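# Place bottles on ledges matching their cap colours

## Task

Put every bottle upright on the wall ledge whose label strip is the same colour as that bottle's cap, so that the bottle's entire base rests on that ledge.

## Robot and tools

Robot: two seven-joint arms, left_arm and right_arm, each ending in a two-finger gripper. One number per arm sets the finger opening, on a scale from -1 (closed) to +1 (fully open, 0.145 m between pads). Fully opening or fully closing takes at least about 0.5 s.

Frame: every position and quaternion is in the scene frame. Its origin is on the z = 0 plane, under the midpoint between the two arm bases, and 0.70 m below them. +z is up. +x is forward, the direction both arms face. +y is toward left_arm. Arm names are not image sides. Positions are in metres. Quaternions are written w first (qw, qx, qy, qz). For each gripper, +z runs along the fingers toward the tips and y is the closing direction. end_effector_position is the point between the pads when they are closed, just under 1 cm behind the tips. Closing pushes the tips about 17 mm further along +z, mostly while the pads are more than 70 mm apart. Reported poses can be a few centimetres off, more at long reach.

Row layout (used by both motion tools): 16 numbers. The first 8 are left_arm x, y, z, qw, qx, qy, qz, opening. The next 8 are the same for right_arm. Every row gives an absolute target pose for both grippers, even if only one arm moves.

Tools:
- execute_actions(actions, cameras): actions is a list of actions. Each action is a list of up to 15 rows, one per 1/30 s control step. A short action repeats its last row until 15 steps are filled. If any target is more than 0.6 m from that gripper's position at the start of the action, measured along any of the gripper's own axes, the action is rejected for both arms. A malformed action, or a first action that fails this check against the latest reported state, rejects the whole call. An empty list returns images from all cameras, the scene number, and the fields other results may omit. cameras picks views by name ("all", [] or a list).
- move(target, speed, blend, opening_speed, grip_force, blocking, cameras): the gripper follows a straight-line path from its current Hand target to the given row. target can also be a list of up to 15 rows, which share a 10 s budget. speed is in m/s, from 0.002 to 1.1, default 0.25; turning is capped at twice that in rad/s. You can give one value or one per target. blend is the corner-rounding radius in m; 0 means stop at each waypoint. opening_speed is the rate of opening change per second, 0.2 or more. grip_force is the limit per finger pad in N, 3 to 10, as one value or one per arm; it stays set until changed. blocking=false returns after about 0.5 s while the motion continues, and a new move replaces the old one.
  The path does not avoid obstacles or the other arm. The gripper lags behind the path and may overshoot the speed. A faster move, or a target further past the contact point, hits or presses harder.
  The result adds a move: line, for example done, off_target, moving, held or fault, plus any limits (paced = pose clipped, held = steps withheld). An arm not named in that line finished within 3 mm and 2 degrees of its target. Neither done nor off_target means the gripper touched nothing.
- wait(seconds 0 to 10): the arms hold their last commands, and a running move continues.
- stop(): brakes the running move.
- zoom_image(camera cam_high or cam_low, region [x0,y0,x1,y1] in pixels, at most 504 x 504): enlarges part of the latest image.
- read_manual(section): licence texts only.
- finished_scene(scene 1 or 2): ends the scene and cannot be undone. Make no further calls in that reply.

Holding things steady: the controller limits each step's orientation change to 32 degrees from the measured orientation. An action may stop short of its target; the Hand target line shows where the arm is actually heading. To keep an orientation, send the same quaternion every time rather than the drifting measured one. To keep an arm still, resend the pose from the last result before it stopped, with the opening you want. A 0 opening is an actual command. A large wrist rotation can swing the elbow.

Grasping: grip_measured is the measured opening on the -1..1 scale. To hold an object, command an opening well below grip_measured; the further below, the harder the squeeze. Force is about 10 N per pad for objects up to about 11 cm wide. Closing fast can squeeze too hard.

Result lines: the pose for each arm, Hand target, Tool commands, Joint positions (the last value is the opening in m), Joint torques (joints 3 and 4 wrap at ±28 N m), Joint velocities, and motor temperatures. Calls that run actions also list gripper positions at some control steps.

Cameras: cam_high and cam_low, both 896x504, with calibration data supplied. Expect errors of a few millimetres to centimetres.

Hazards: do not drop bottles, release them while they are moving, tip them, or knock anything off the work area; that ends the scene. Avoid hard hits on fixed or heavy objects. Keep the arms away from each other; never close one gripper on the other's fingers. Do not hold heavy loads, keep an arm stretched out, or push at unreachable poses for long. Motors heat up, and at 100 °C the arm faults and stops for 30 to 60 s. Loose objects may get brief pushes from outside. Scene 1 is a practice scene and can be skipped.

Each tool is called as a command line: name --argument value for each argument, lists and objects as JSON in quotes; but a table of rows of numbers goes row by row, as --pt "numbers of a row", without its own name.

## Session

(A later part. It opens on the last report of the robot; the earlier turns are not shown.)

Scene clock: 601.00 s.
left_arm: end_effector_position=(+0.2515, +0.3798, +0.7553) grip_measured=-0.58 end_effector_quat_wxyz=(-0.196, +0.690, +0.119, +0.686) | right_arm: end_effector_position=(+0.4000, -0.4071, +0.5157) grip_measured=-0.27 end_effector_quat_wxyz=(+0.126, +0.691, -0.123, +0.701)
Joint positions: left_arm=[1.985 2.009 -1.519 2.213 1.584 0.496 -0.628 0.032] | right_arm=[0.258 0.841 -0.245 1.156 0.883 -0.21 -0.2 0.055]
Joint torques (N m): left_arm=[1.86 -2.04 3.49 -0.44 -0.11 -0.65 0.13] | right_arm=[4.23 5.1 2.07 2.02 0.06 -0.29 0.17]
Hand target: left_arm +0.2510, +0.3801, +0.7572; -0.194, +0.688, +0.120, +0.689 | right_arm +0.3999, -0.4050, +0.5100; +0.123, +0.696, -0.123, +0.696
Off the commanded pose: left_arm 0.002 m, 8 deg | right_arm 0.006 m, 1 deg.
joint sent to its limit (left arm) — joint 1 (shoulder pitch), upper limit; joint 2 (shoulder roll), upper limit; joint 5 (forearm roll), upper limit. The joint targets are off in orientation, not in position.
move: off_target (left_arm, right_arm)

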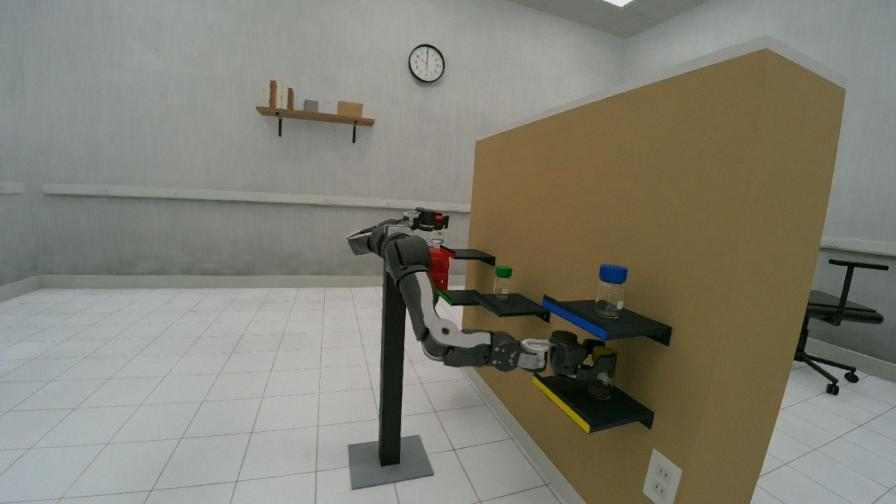

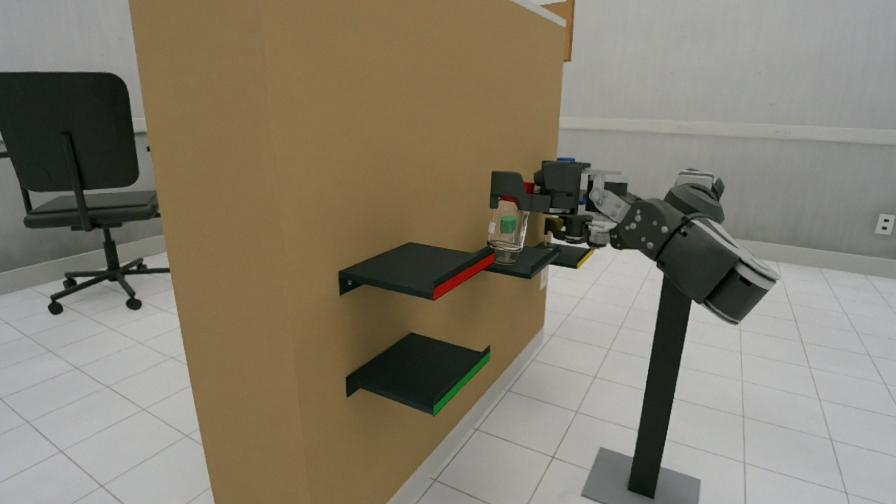

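move --pt "0.30 0.39 0.757 -0.1228 0.6964 0.1228 0.6964 -0.8 0.40 -0.4055 0.515 0.1228 0.6964 -0.1228 0.6964 -0.8" --pt "0.40 0.41 0.755 -0.1228 0.6964 0.1228 0.6964 -0.8 0.40 -0.4055 0.515 0.1228 0.6964 -0.1228 0.6964 0.1" --opening_speed 1 --blend '[0.01,0]' --cameras '["all"]'

zoom_image --camera "cam_low" --region '[340, 120, 620, 420]'

Scene clock: 613.37 s.
left_arm: end_effector_position=(+0.4000, +0.4109, +0.7522) grip_measured=-0.58 end_effector_quat_wxyz=(-0.126, +0.700, +0.123, +0.692) | right_arm: end_effector_position=(+0.4005, -0.4054, +0.5159) grip_measured=+0.10 end_effector_quat_wxyz=(+0.123, +0.695, -0.123, +0.698)
Joint positions: left_arm=[1.786 1.397 -1.555 1.471 1.584 0.243 -0.43 0.032] | right_arm=[0.257 0.845 -0.245 1.167 0.89 -0.193 -0.2 0.083]
Joint torques (N m): left_arm=[7.05 -1.41 4 0.35 -0.04 -0.9 0.19] | right_arm=[4.1 6.87 3.32 3.25 0.1 -0.32 -0.02]
Hand target: left_arm +0.3999, +0.4101, +0.7551; -0.123, +0.696, +0.123, +0.696 | right_arm +0.4000, -0.4055, +0.5151; +0.123, +0.696, -0.123, +0.696
Off the commanded pose: left_arm 0.003 m, 1 deg | right_arm 0.001 m, 0 deg.
move: done

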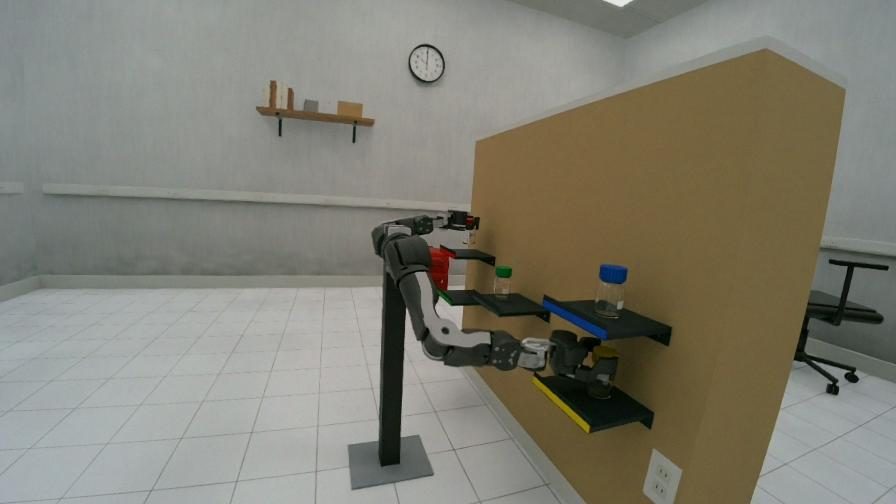

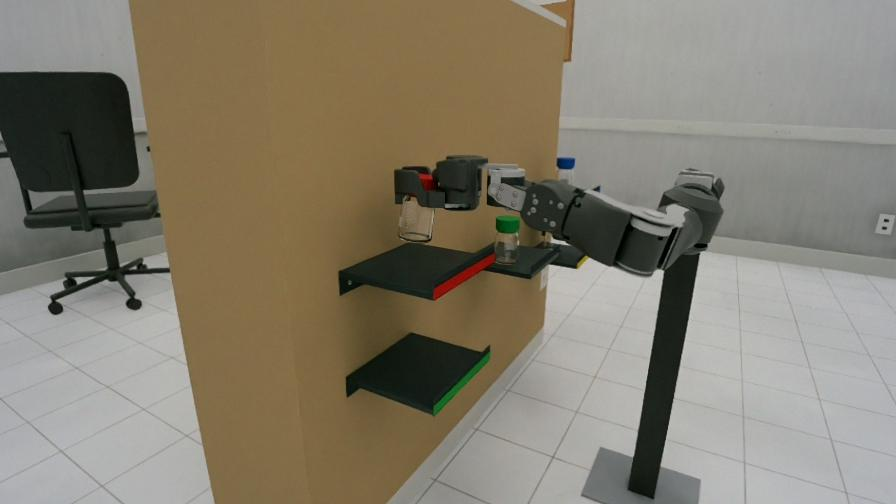

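Scaled by 1.680 from the camera's 896x504 image, which has a finer 1280x720 frame.

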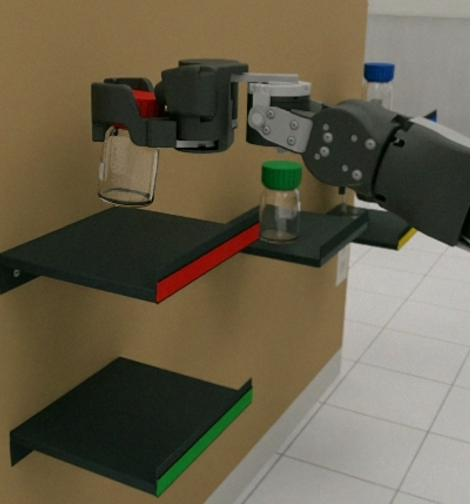

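move --pt "0.40 0.41 0.718 -0.1228 0.6964 0.1228 0.6964 -0.8 0.33 -0.38 0.515 0.1228 0.6964 -0.1228 0.6964 0.1" --pt "0.40 0.41 0.703 -0.1228 0.6964 0.1228 0.6964 -0.8 0.26 -0.355 0.515 0.1228 0.6964 -0.1228 0.6964 0.1" --blend '[0.003,0]' --speed '[0.15,0.15]' --cameras '["all"]'

zoom_image --camera "cam_low" --region '[340, 120, 620, 420]'

Scene clock: 623.33 s.
left_arm: end_effector_position=(+0.3997, +0.4102, +0.7152) grip_measured=-0.58 end_effector_quat_wxyz=(-0.122, +0.681, +0.124, +0.711) | right_arm: end_effector_position=(+0.2600, -0.3540, +0.5131) grip_measured=+0.10 end_effector_quat_wxyz=(+0.121, +0.699, -0.121, +0.694)
Joint positions: left_arm=[1.606 1.428 -1.557 1.507 1.564 0.007 -0.43 0.032] | right_arm=[-0.724 0.855 0.223 1.886 0.84 -0.343 -0.445 0.083]
Joint torques (N m): left_arm=[3.15 0.12 2.17 0.53 0.16 0.03 0.11] | right_arm=[0.78 4.07 4.16 3.08 -0.21 -0.49 -0.1]
Hand target: left_arm +0.3998, +0.4100, +0.7030; -0.123, +0.696, +0.123, +0.696 | right_arm +0.2600, -0.3550, +0.5149; +0.123, +0.696, -0.123, +0.696
Off the commanded pose: left_arm 0.012 m, 2 deg | right_arm 0.002 m, 1 deg.
move: off_target (left_arm)

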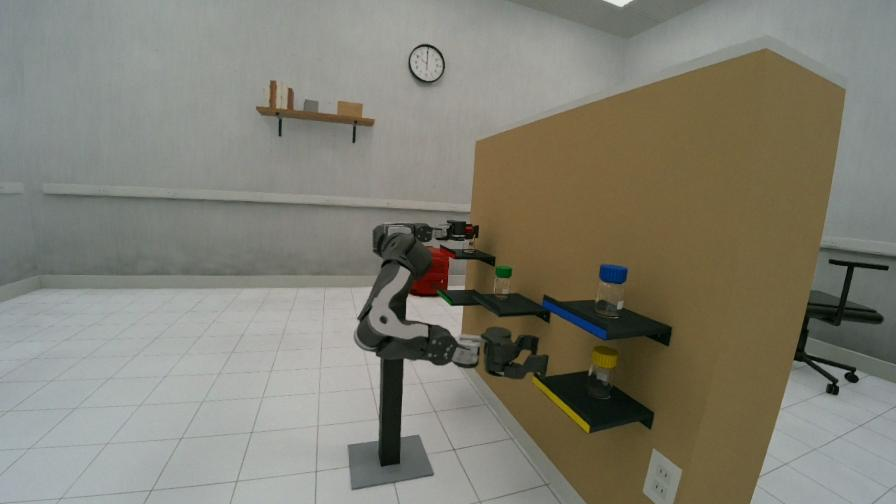

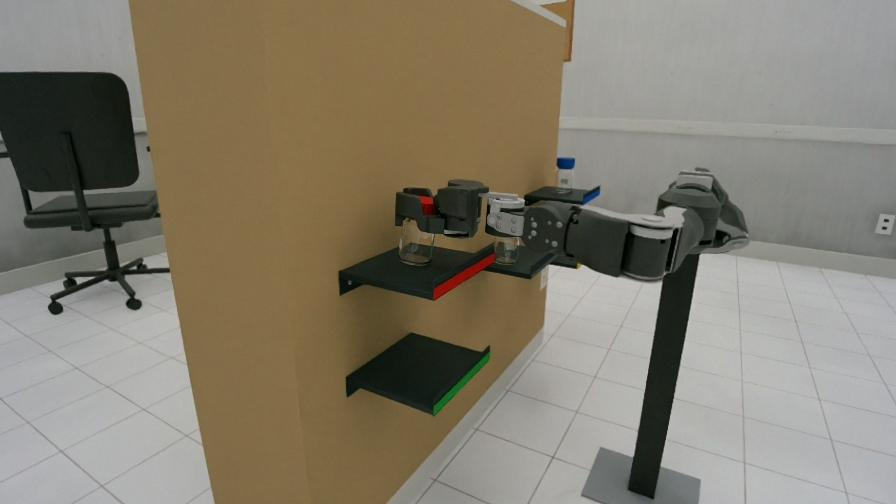

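Scaled by 1.680 from the camera's 896x504 image, which has a finer 1280x720 frame.

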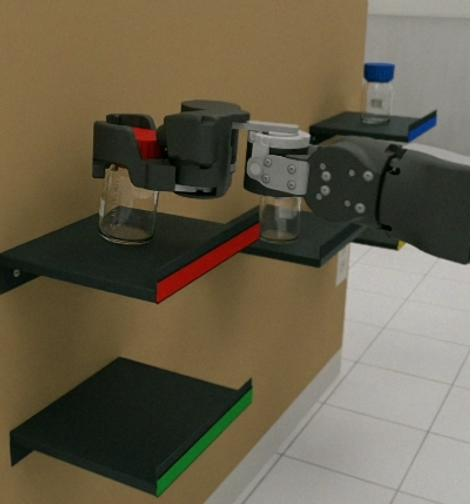

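move --pt "0.40 0.41 0.7145 -0.1228 0.6964 0.1228 0.6964 -0.8 0.26 -0.34 0.515 0.1228 0.6964 -0.1228 0.6964 0.1" --pt "0.40 0.41 0.7145 -0.1228 0.6964 0.1228 0.6964 0.15 0.26 -0.34 0.515 0.1228 0.6964 -0.1228 0.6964 0.1" --pt "0.255 0.357 0.7165 -0.1228 0.6964 0.1228 0.6964 0.15 0.26 -0.34 0.515 0.1228 0.6964 -0.1228 0.6964 0.1" --opening_speed 1 --cameras '["all"]'

zoom_image --camera "cam_low" --region '[340, 120, 620, 420]'

Scene clock: 637.40 s.
left_arm: end_effector_position=(+0.2563, +0.3559, +0.7186) grip_measured=+0.15 end_effector_quat_wxyz=(-0.173, +0.682, +0.149, +0.695) | right_arm: end_effector_position=(+0.2604, -0.3410, +0.5165) grip_measured=+0.10 end_effector_quat_wxyz=(+0.123, +0.694, -0.122, +0.698)
Joint positions: left_arm=[1.718 2.009 -1.562 2.335 1.584 0.147 -0.782 0.087] | right_arm=[-0.704 0.834 0.188 1.931 0.788 -0.327 -0.501 0.083]
Joint torques (N m): left_arm=[0.94 -0.38 1.74 0.16 -0.18 -0.56 -0.07] | right_arm=[0.88 3.68 1.98 3.34 -0.22 -0.29 -0.14]
Hand target: left_arm +0.2558, +0.3569, +0.7165; -0.174, +0.683, +0.152, +0.693 | right_arm +0.2600, -0.3400, +0.5150; +0.123, +0.696, -0.123, +0.696
Off the commanded pose: left_arm 0.003 m, 7 deg | right_arm 0.002 m, 0 deg.
joint sent to its limit (left arm) — joint 2 (shoulder roll), upper limit; joint 3 (upper arm roll), lower limit; joint 5 (forearm roll), upper limit. The joint targets are off in orientation, not in position.
move: off_target (left_arm)

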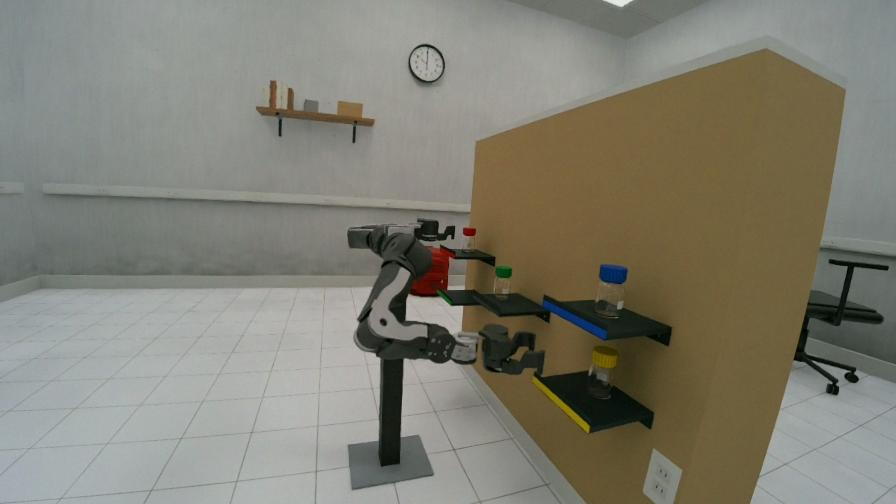

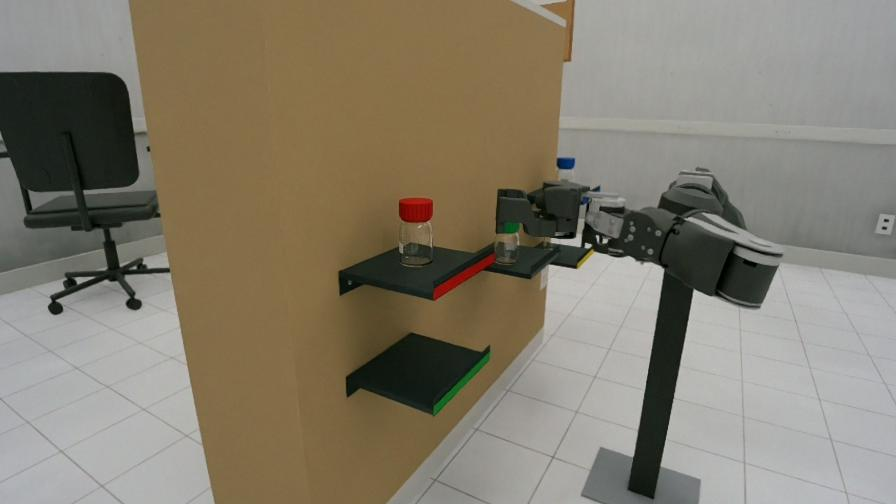

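Scaled by 1.680 from the camera's 896x504 image, which has a finer 1280x720 frame.

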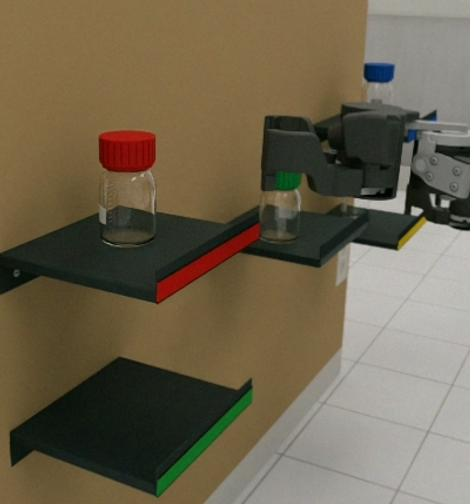

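move --pt "0.245 0.34 0.60 -0.1228 0.6964 0.1228 0.6964 0.4 0.26 -0.34 0.515 0.1228 0.6964 -0.1228 0.6964 0.1" --pt "0.20 0.39 0.52 -0.183 0.683 0.183 0.683 0.4 0.26 -0.34 0.515 0.1228 0.6964 -0.1228 0.6964 0.1" --pt "0.24 0.54 0.48 -0.2706 0.6533 0.2706 0.6533 0.4 0.26 -0.34 0.515 0.1228 0.6964 -0.1228 0.6964 0.1" --pt "0.24 0.36 0.47 -0.0616 0.7044 0.0616 0.7044 0.4 0.26 -0.34 0.515 0.1228 0.6964 -0.1228 0.6964 0.1" --blend '[0.03,0.02,0.01,0]' --speed 0.3

Scene clock: 651.00 s.
left_arm: end_effector_position=(+0.2409, +0.3612, +0.4717) grip_measured=+0.40 end_effector_quat_wxyz=(-0.063, +0.703, +0.062, +0.706) | right_arm: end_effector_position=(+0.2604, -0.3410, +0.5165) grip_measured=+0.10 end_effector_quat_wxyz=(+0.123, +0.694, -0.122, +0.698)
Joint positions: left_arm=[-0.778 1.086 -0.043 1.631 1.008 -0.788 -0.284 0.105] | right_arm=[-0.704 0.834 0.188 1.931 0.788 -0.327 -0.501 0.083]
Joint torques (N m): left_arm=[1.02 4.18 1.52 2.4 -0.03 -0.6 0.19] | right_arm=[0.96 3.63 1.95 3.3 -0.23 -0.28 -0.13]
Hand target: left_arm +0.2400, +0.3600, +0.4700; -0.062, +0.704, +0.062, +0.704 | right_arm +0.2600, -0.3400, +0.5150; +0.123, +0.696, -0.123, +0.696
Off the commanded pose: left_arm 0.002 m, 0 deg | right_arm 0.002 m, 0 deg.
joint read past its limit (left arm) — joint 6 (wrist pitch), lower limit.
joint sent to its limit (left arm) — joint 6 (wrist pitch), lower limit. The joint targets still meet the commanded pose.
move: done

move --pt "0.25 0.20 0.53 0 0.7071 0 0.7071 0.4 0.26 -0.36 0.5 0.1228 0.6964 -0.1228 0.6964 0.1" --pt "0.265 0.10 0.612 0.0493 0.7054 -0.0493 0.7054 0.4 0.26 -0.38 0.47 0.1228 0.6964 -0.1228 0.6964 0.1" --pt "0.285 0.056 0.612 0.0493 0.7054 -0.0493 0.7054 0.4 0.26 -0.38 0.47 0.1228 0.6964 -0.1228 0.6964 0.1" --pt "0.403 0.039 0.61 0.0493 0.7054 -0.0493 0.7054 0.4 0.26 -0.38 0.47 0.1228 0.6964 -0.1228 0.6964 0.1" --blend '[0.03,0.01,0.01,0]' --cameras '["all"]'

zoom_image --camera "cam_low" --region '[400, 140, 640, 360]'

zoom_image --camera "cam_high" --region '[420, 200, 620, 340]'

Scene clock: 669.67 s.
left_arm: end_effector_position=(+0.4031, +0.0404, +0.6128) grip_measured=+0.40 end_effector_quat_wxyz=(+0.047, +0.703, -0.047, +0.708) | right_arm: end_effector_position=(+0.2601, -0.3816, +0.4712) grip_measured=+0.10 end_effector_quat_wxyz=(+0.126, +0.696, -0.123, +0.696)
Joint positions: left_arm=[0.544 0.229 -0.689 1.797 0.562 0.468 -0.69 0.105] | right_arm=[-0.59 0.807 0.122 1.606 0.838 -0.476 -0.29 0.083]
Joint torques (N m): left_arm=[6.95 -0.7 0.91 3.62 -0.09 -0.61 0.23] | right_arm=[1.02 4.63 2.36 2.58 -0.01 -0.53 0.17]
Hand target: left_arm +0.4030, +0.0390, +0.6101; +0.049, +0.705, -0.049, +0.705 | right_arm +0.2600, -0.3800, +0.4700; +0.123, +0.696, -0.123, +0.696
Off the commanded pose: left_arm 0.003 m, 1 deg | right_arm 0.002 m, 0 deg.
move: done

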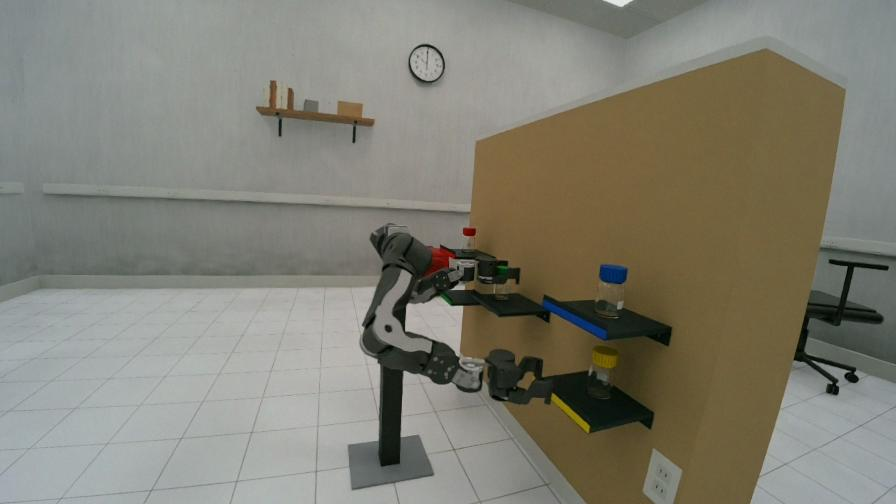

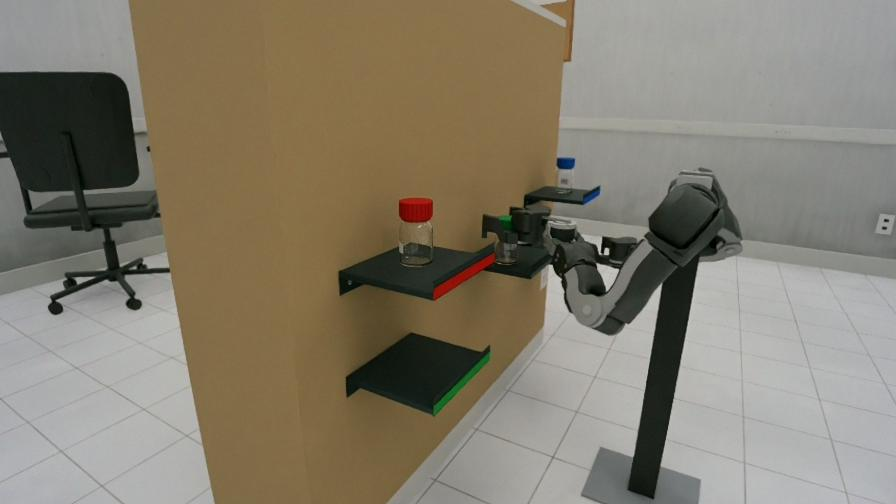

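Scaled by 2.100 from the camera's 896x504 image, which has a finer 1280x720 frame.

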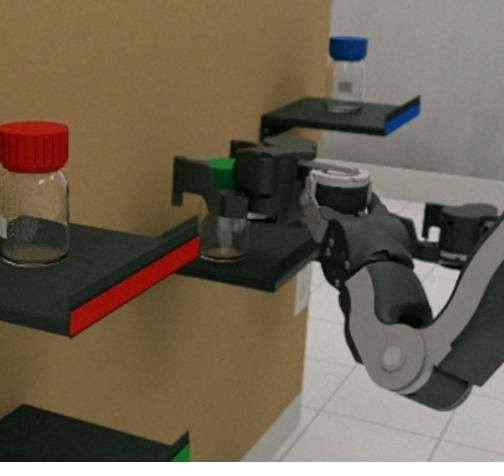

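Scaled by 2.520 from the camera's 896x504 image, which has a finer 1280x720 frame.

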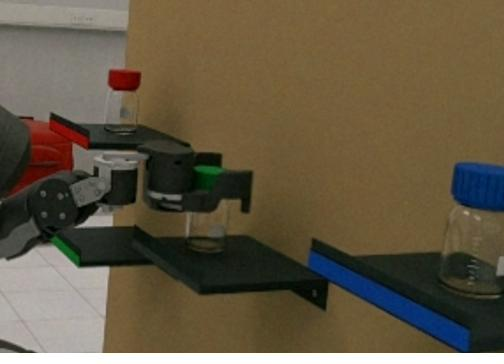

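move --pt "0.388 0.0415 0.61 0.0493 0.7054 -0.0493 0.7054 0.4 0.26 -0.38 0.47 0.1228 0.6964 -0.1228 0.6964 0.1" --pt "0.388 0.0415 0.61 0.0493 0.7054 -0.0493 0.7054 -0.8 0.26 -0.38 0.47 0.1228 0.6964 -0.1228 0.6964 0.1" --pt "0.388 0.0415 0.665 0.0493 0.7054 -0.0493 0.7054 -0.8 0.26 -0.38 0.47 0.1228 0.6964 -0.1228 0.6964 0.1" --opening_speed 1.5 --cameras '["all"]'

zoom_image --camera "cam_low" --region '[400, 140, 640, 360]'

Scene clock: 687.97 s.
left_arm: end_effector_position=(+0.3882, +0.0404, +0.6638) grip_measured=-0.57 end_effector_quat_wxyz=(+0.050, +0.707, -0.053, +0.704) | right_arm: end_effector_position=(+0.2601, -0.3816, +0.4712) grip_measured=+0.10 end_effector_quat_wxyz=(+0.126, +0.696, -0.123, +0.696)
Joint positions: left_arm=[0.624 0.168 -0.606 1.944 0.638 0.736 -0.755 0.033] | right_arm=[-0.59 0.807 0.122 1.606 0.838 -0.476 -0.29 0.083]
Joint velocities: left_arm=[within noise] | right_arm=[-0.077 -0.033 0.007 -0.002 -0.051 -0.022 -0.168 0]
Joint torques (N m): left_arm=[7.5 -1.25 1.66 4.23 -0.21 -0.61 -0.05] | right_arm=[1.2 4.39 2.24 2.63 -0.01 -0.53 0.17]
Hand target: left_arm +0.3880, +0.0415, +0.6651; +0.049, +0.705, -0.049, +0.706 | right_arm +0.2600, -0.3800, +0.4700; +0.123, +0.696, -0.123, +0.696
Off the commanded pose: left_arm 0.002 m, 0 deg | right_arm 0.002 m, 0 deg.
move: done

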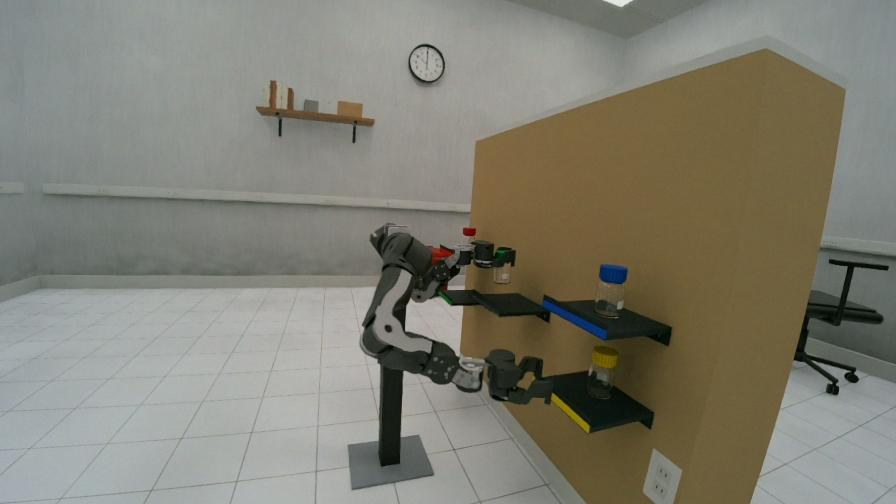

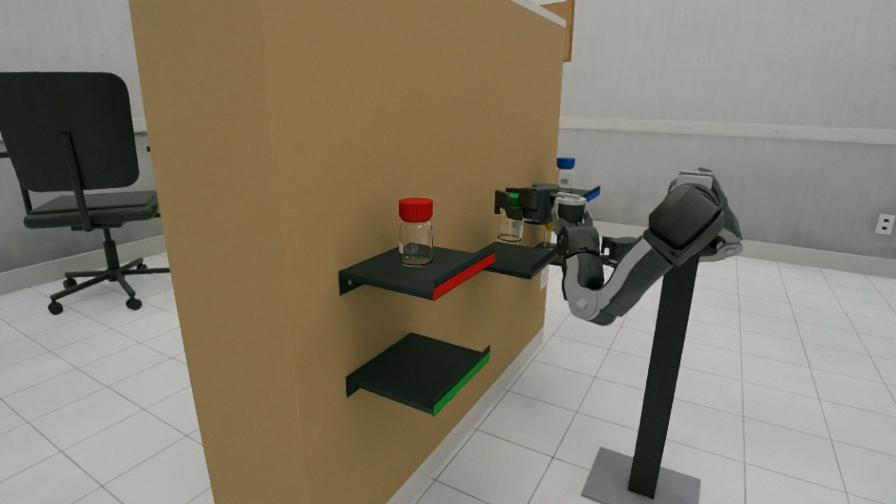

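Scaled by 2.100 from the camera's 896x504 image, which has a finer 1280x720 frame.

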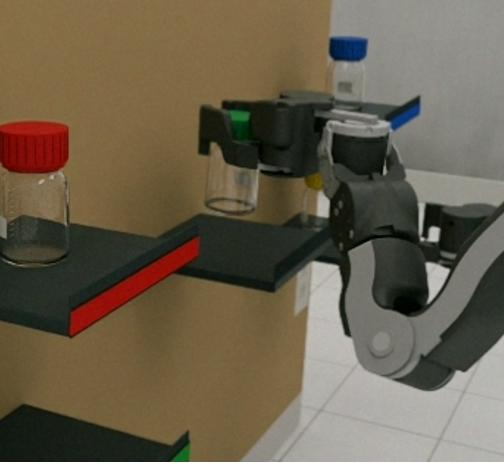

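move --pt "0.33 0.10 0.67 0.0493 0.7054 -0.0493 0.7054 -0.8 0.26 -0.38 0.47 0.1228 0.6964 -0.1228 0.6964 0.1" --pt "0.32 0.215 0.66 0 0.7071 0 0.7071 -0.8 0.26 -0.38 0.47 0.1228 0.6964 -0.1228 0.6964 0.1" --pt "0.30 0.22 0.57 0 0.7071 0 0.7071 -0.8 0.26 -0.38 0.47 0.1228 0.6964 -0.1228 0.6964 0.1" --pt "0.255 0.37 0.556 -0.1228 0.6964 0.1228 0.6964 -0.8 0.26 -0.38 0.47 0.1228 0.6964 -0.1228 0.6964 0.1" --blend '[0.02,0.03,0.02,0]' --cameras '["cam_low"]'

Scene clock: 702.23 s.
left_arm: end_effector_position=(+0.2550, +0.3702, +0.5544) grip_measured=-0.57 end_effector_quat_wxyz=(-0.124, +0.700, +0.123, +0.692) | right_arm: end_effector_position=(+0.2601, -0.3816, +0.4712) grip_measured=+0.10 end_effector_quat_wxyz=(+0.126, +0.696, -0.123, +0.696)
Joint positions: left_arm=[-0.699 0.652 0.545 1.996 0.818 -0.02 -0.226 0.033] | right_arm=[-0.59 0.807 0.122 1.606 0.838 -0.476 -0.29 0.083]
Joint torques (N m): left_arm=[1.07 3.73 2.52 4.01 0.03 -0.95 0.22] | right_arm=[1.09 4.52 2.36 2.54 0 -0.56 0.17]
Hand target: left_arm +0.2550, +0.3700, +0.5560; -0.123, +0.696, +0.123, +0.696 | right_arm +0.2600, -0.3800, +0.4700; +0.123, +0.696, -0.123, +0.696
Off the commanded pose: left_arm 0.002 m, 1 deg | right_arm 0.002 m, 0 deg.
move: done
Images, in order (width x height): cam_low 896x504.

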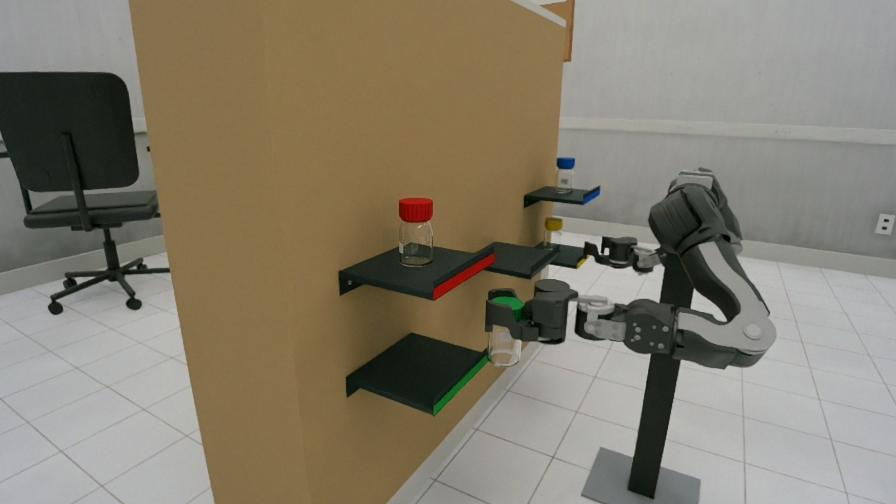

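move --pt "0.255 0.37 0.558 -0.1228 0.6964 0.1228 0.6964 -0.8 0.26 -0.38 0.47 0.1228 0.6964 -0.1228 0.6964 0.1" --pt "0.395 0.42 0.556 -0.1228 0.6964 0.1228 0.6964 -0.8 0.26 -0.38 0.47 0.1228 0.6964 -0.1228 0.6964 0.1" --pt "0.395 0.42 0.527 -0.1228 0.6964 0.1228 0.6964 -0.8 0.26 -0.38 0.47 0.1228 0.6964 -0.1228 0.6964 0.1" --pt "0.395 0.42 0.506 -0.1228 0.6964 0.1228 0.6964 -0.8 0.26 -0.38 0.47 0.1228 0.6964 -0.1228 0.6964 0.1" --blend '[0.001,0.005,0.003,0]' --speed '[0.2,0.2,0.15,0.03]' --cameras '["cam_low"]'

zoom_image --camera "cam_low" --region '[340, 160, 620, 420]'

Scene clock: 716.73 s.
left_arm: end_effector_position=(+0.3957, +0.4229, +0.5202) grip_measured=-0.58 end_effector_quat_wxyz=(-0.129, +0.680, +0.121, +0.711) | right_arm: end_effector_position=(+0.2601, -0.3816, +0.4712) grip_measured=+0.10 end_effector_quat_wxyz=(+0.126, +0.696, -0.123, +0.696)
Joint positions: left_arm=[0.237 0.763 -0.048 1.103 0.753 -0.181 -0.069 0.032] | right_arm=[-0.59 0.807 0.122 1.606 0.838 -0.476 -0.29 0.083]
Joint torques (N m): left_arm=[4.47 4.89 0.12 2.28 0.27 0.03 0.21] | right_arm=[1.17 4.52 2.32 2.59 -0.03 -0.54 0.17]
Hand target: left_arm +0.3945, +0.4199, +0.5061; -0.123, +0.696, +0.123, +0.696 | right_arm +0.2600, -0.3800, +0.4700; +0.123, +0.696, -0.123, +0.696
Off the commanded pose: left_arm 0.014 m, 3 deg | right_arm 0.002 m, 0 deg.
move: off_target (left_arm)
Images, in order (width x height): cam_low 896x504.

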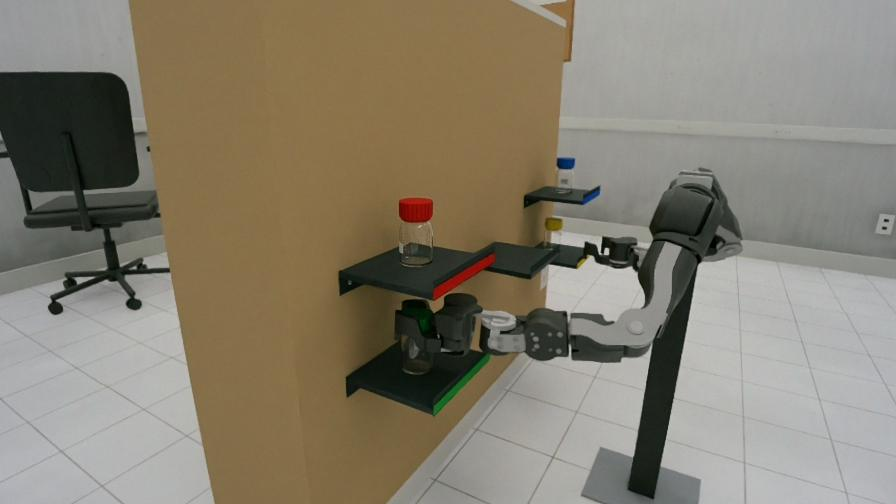

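Scaled by 1.800 from the camera's 896x504 image, which has a finer 1280x720 frame.

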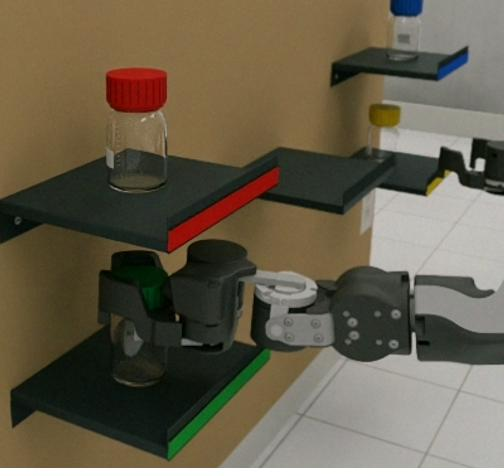

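Contact at .520. Release and retreat.

move --pt "0.395 0.421 0.519 -0.1228 0.6964 0.1228 0.6964 -0.8 0.26 -0.38 0.47 0.1228 0.6964 -0.1228 0.6964 0.1" --pt "0.395 0.421 0.519 -0.1228 0.6964 0.1228 0.6964 0.15 0.26 -0.38 0.47 0.1228 0.6964 -0.1228 0.6964 0.1" --pt "0.26 0.372 0.52 -0.1228 0.6964 0.1228 0.6964 0.15 0.26 -0.38 0.47 0.1228 0.6964 -0.1228 0.6964 0.1" --opening_speed 1 --cameras '["all"]'

zoom_image --camera "cam_low" --region '[340, 160, 620, 420]'

zoom_image --camera "cam_high" --region '[440, 220, 680, 440]'

Scene clock: 728.37 s.
left_arm: end_effector_position=(+0.2600, +0.3719, +0.5189) grip_measured=+0.15 end_effector_quat_wxyz=(-0.122, +0.698, +0.122, +0.695) | right_arm: end_effector_position=(+0.2601, -0.3816, +0.4712) grip_measured=+0.10 end_effector_quat_wxyz=(+0.126, +0.696, -0.123, +0.696)
Joint positions: left_arm=[-0.658 0.686 0.387 1.846 0.789 -0.194 -0.236 0.087] | right_arm=[-0.59 0.807 0.122 1.606 0.838 -0.476 -0.29 0.083]
Joint torques (N m): left_arm=[1.12 4.39 2.5 4.57 -0.01 -0.68 0.02] | right_arm=[1.09 4.52 2.35 2.66 0 -0.53 0.15]
Hand target: left_arm +0.2600, +0.3720, +0.5200; -0.123, +0.696, +0.123, +0.696 | right_arm +0.2600, -0.3800, +0.4700; +0.123, +0.696, -0.123, +0.696
Off the commanded pose: left_arm 0.001 m, 0 deg | right_arm 0.002 m, 0 deg.
move: done

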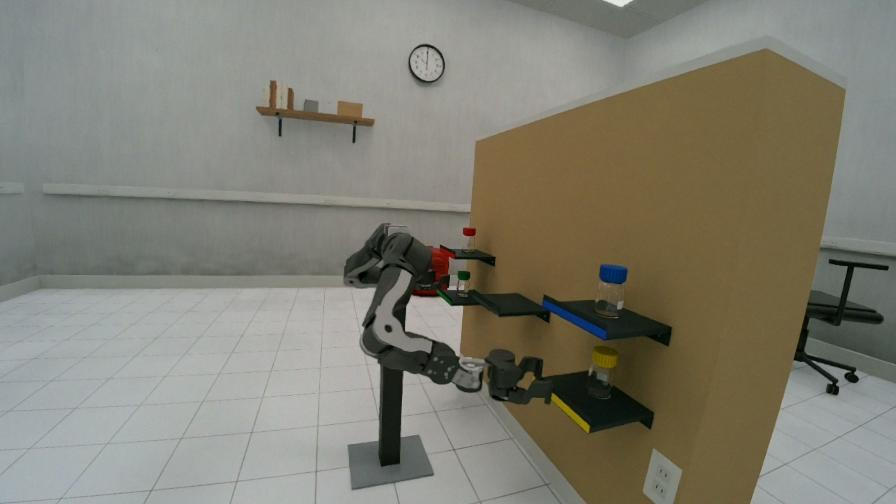

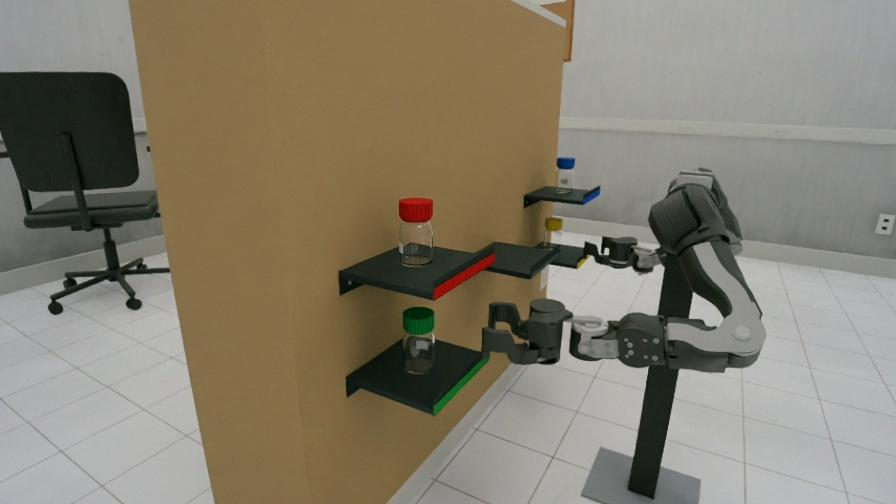

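Scaled by 1.800 from the camera's 896x504 image, which has a finer 1280x720 frame.

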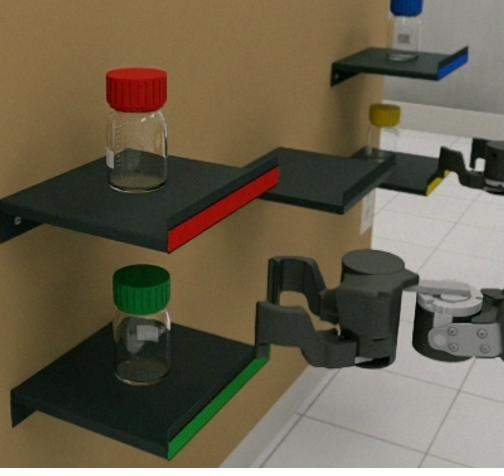

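Scaled by 2.100 from the camera's 896x504 image, which has a finer 1280x720 frame.

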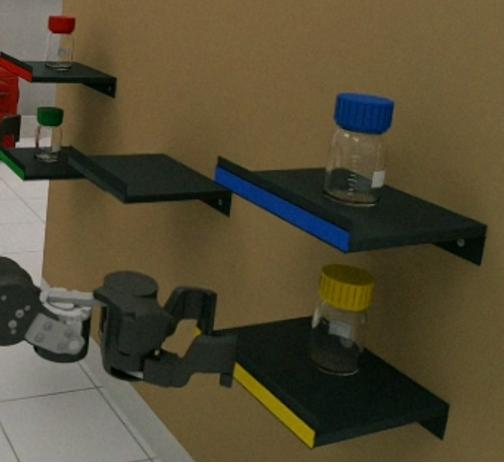

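finished_scene --scene 2

The scene is finished: the task was done.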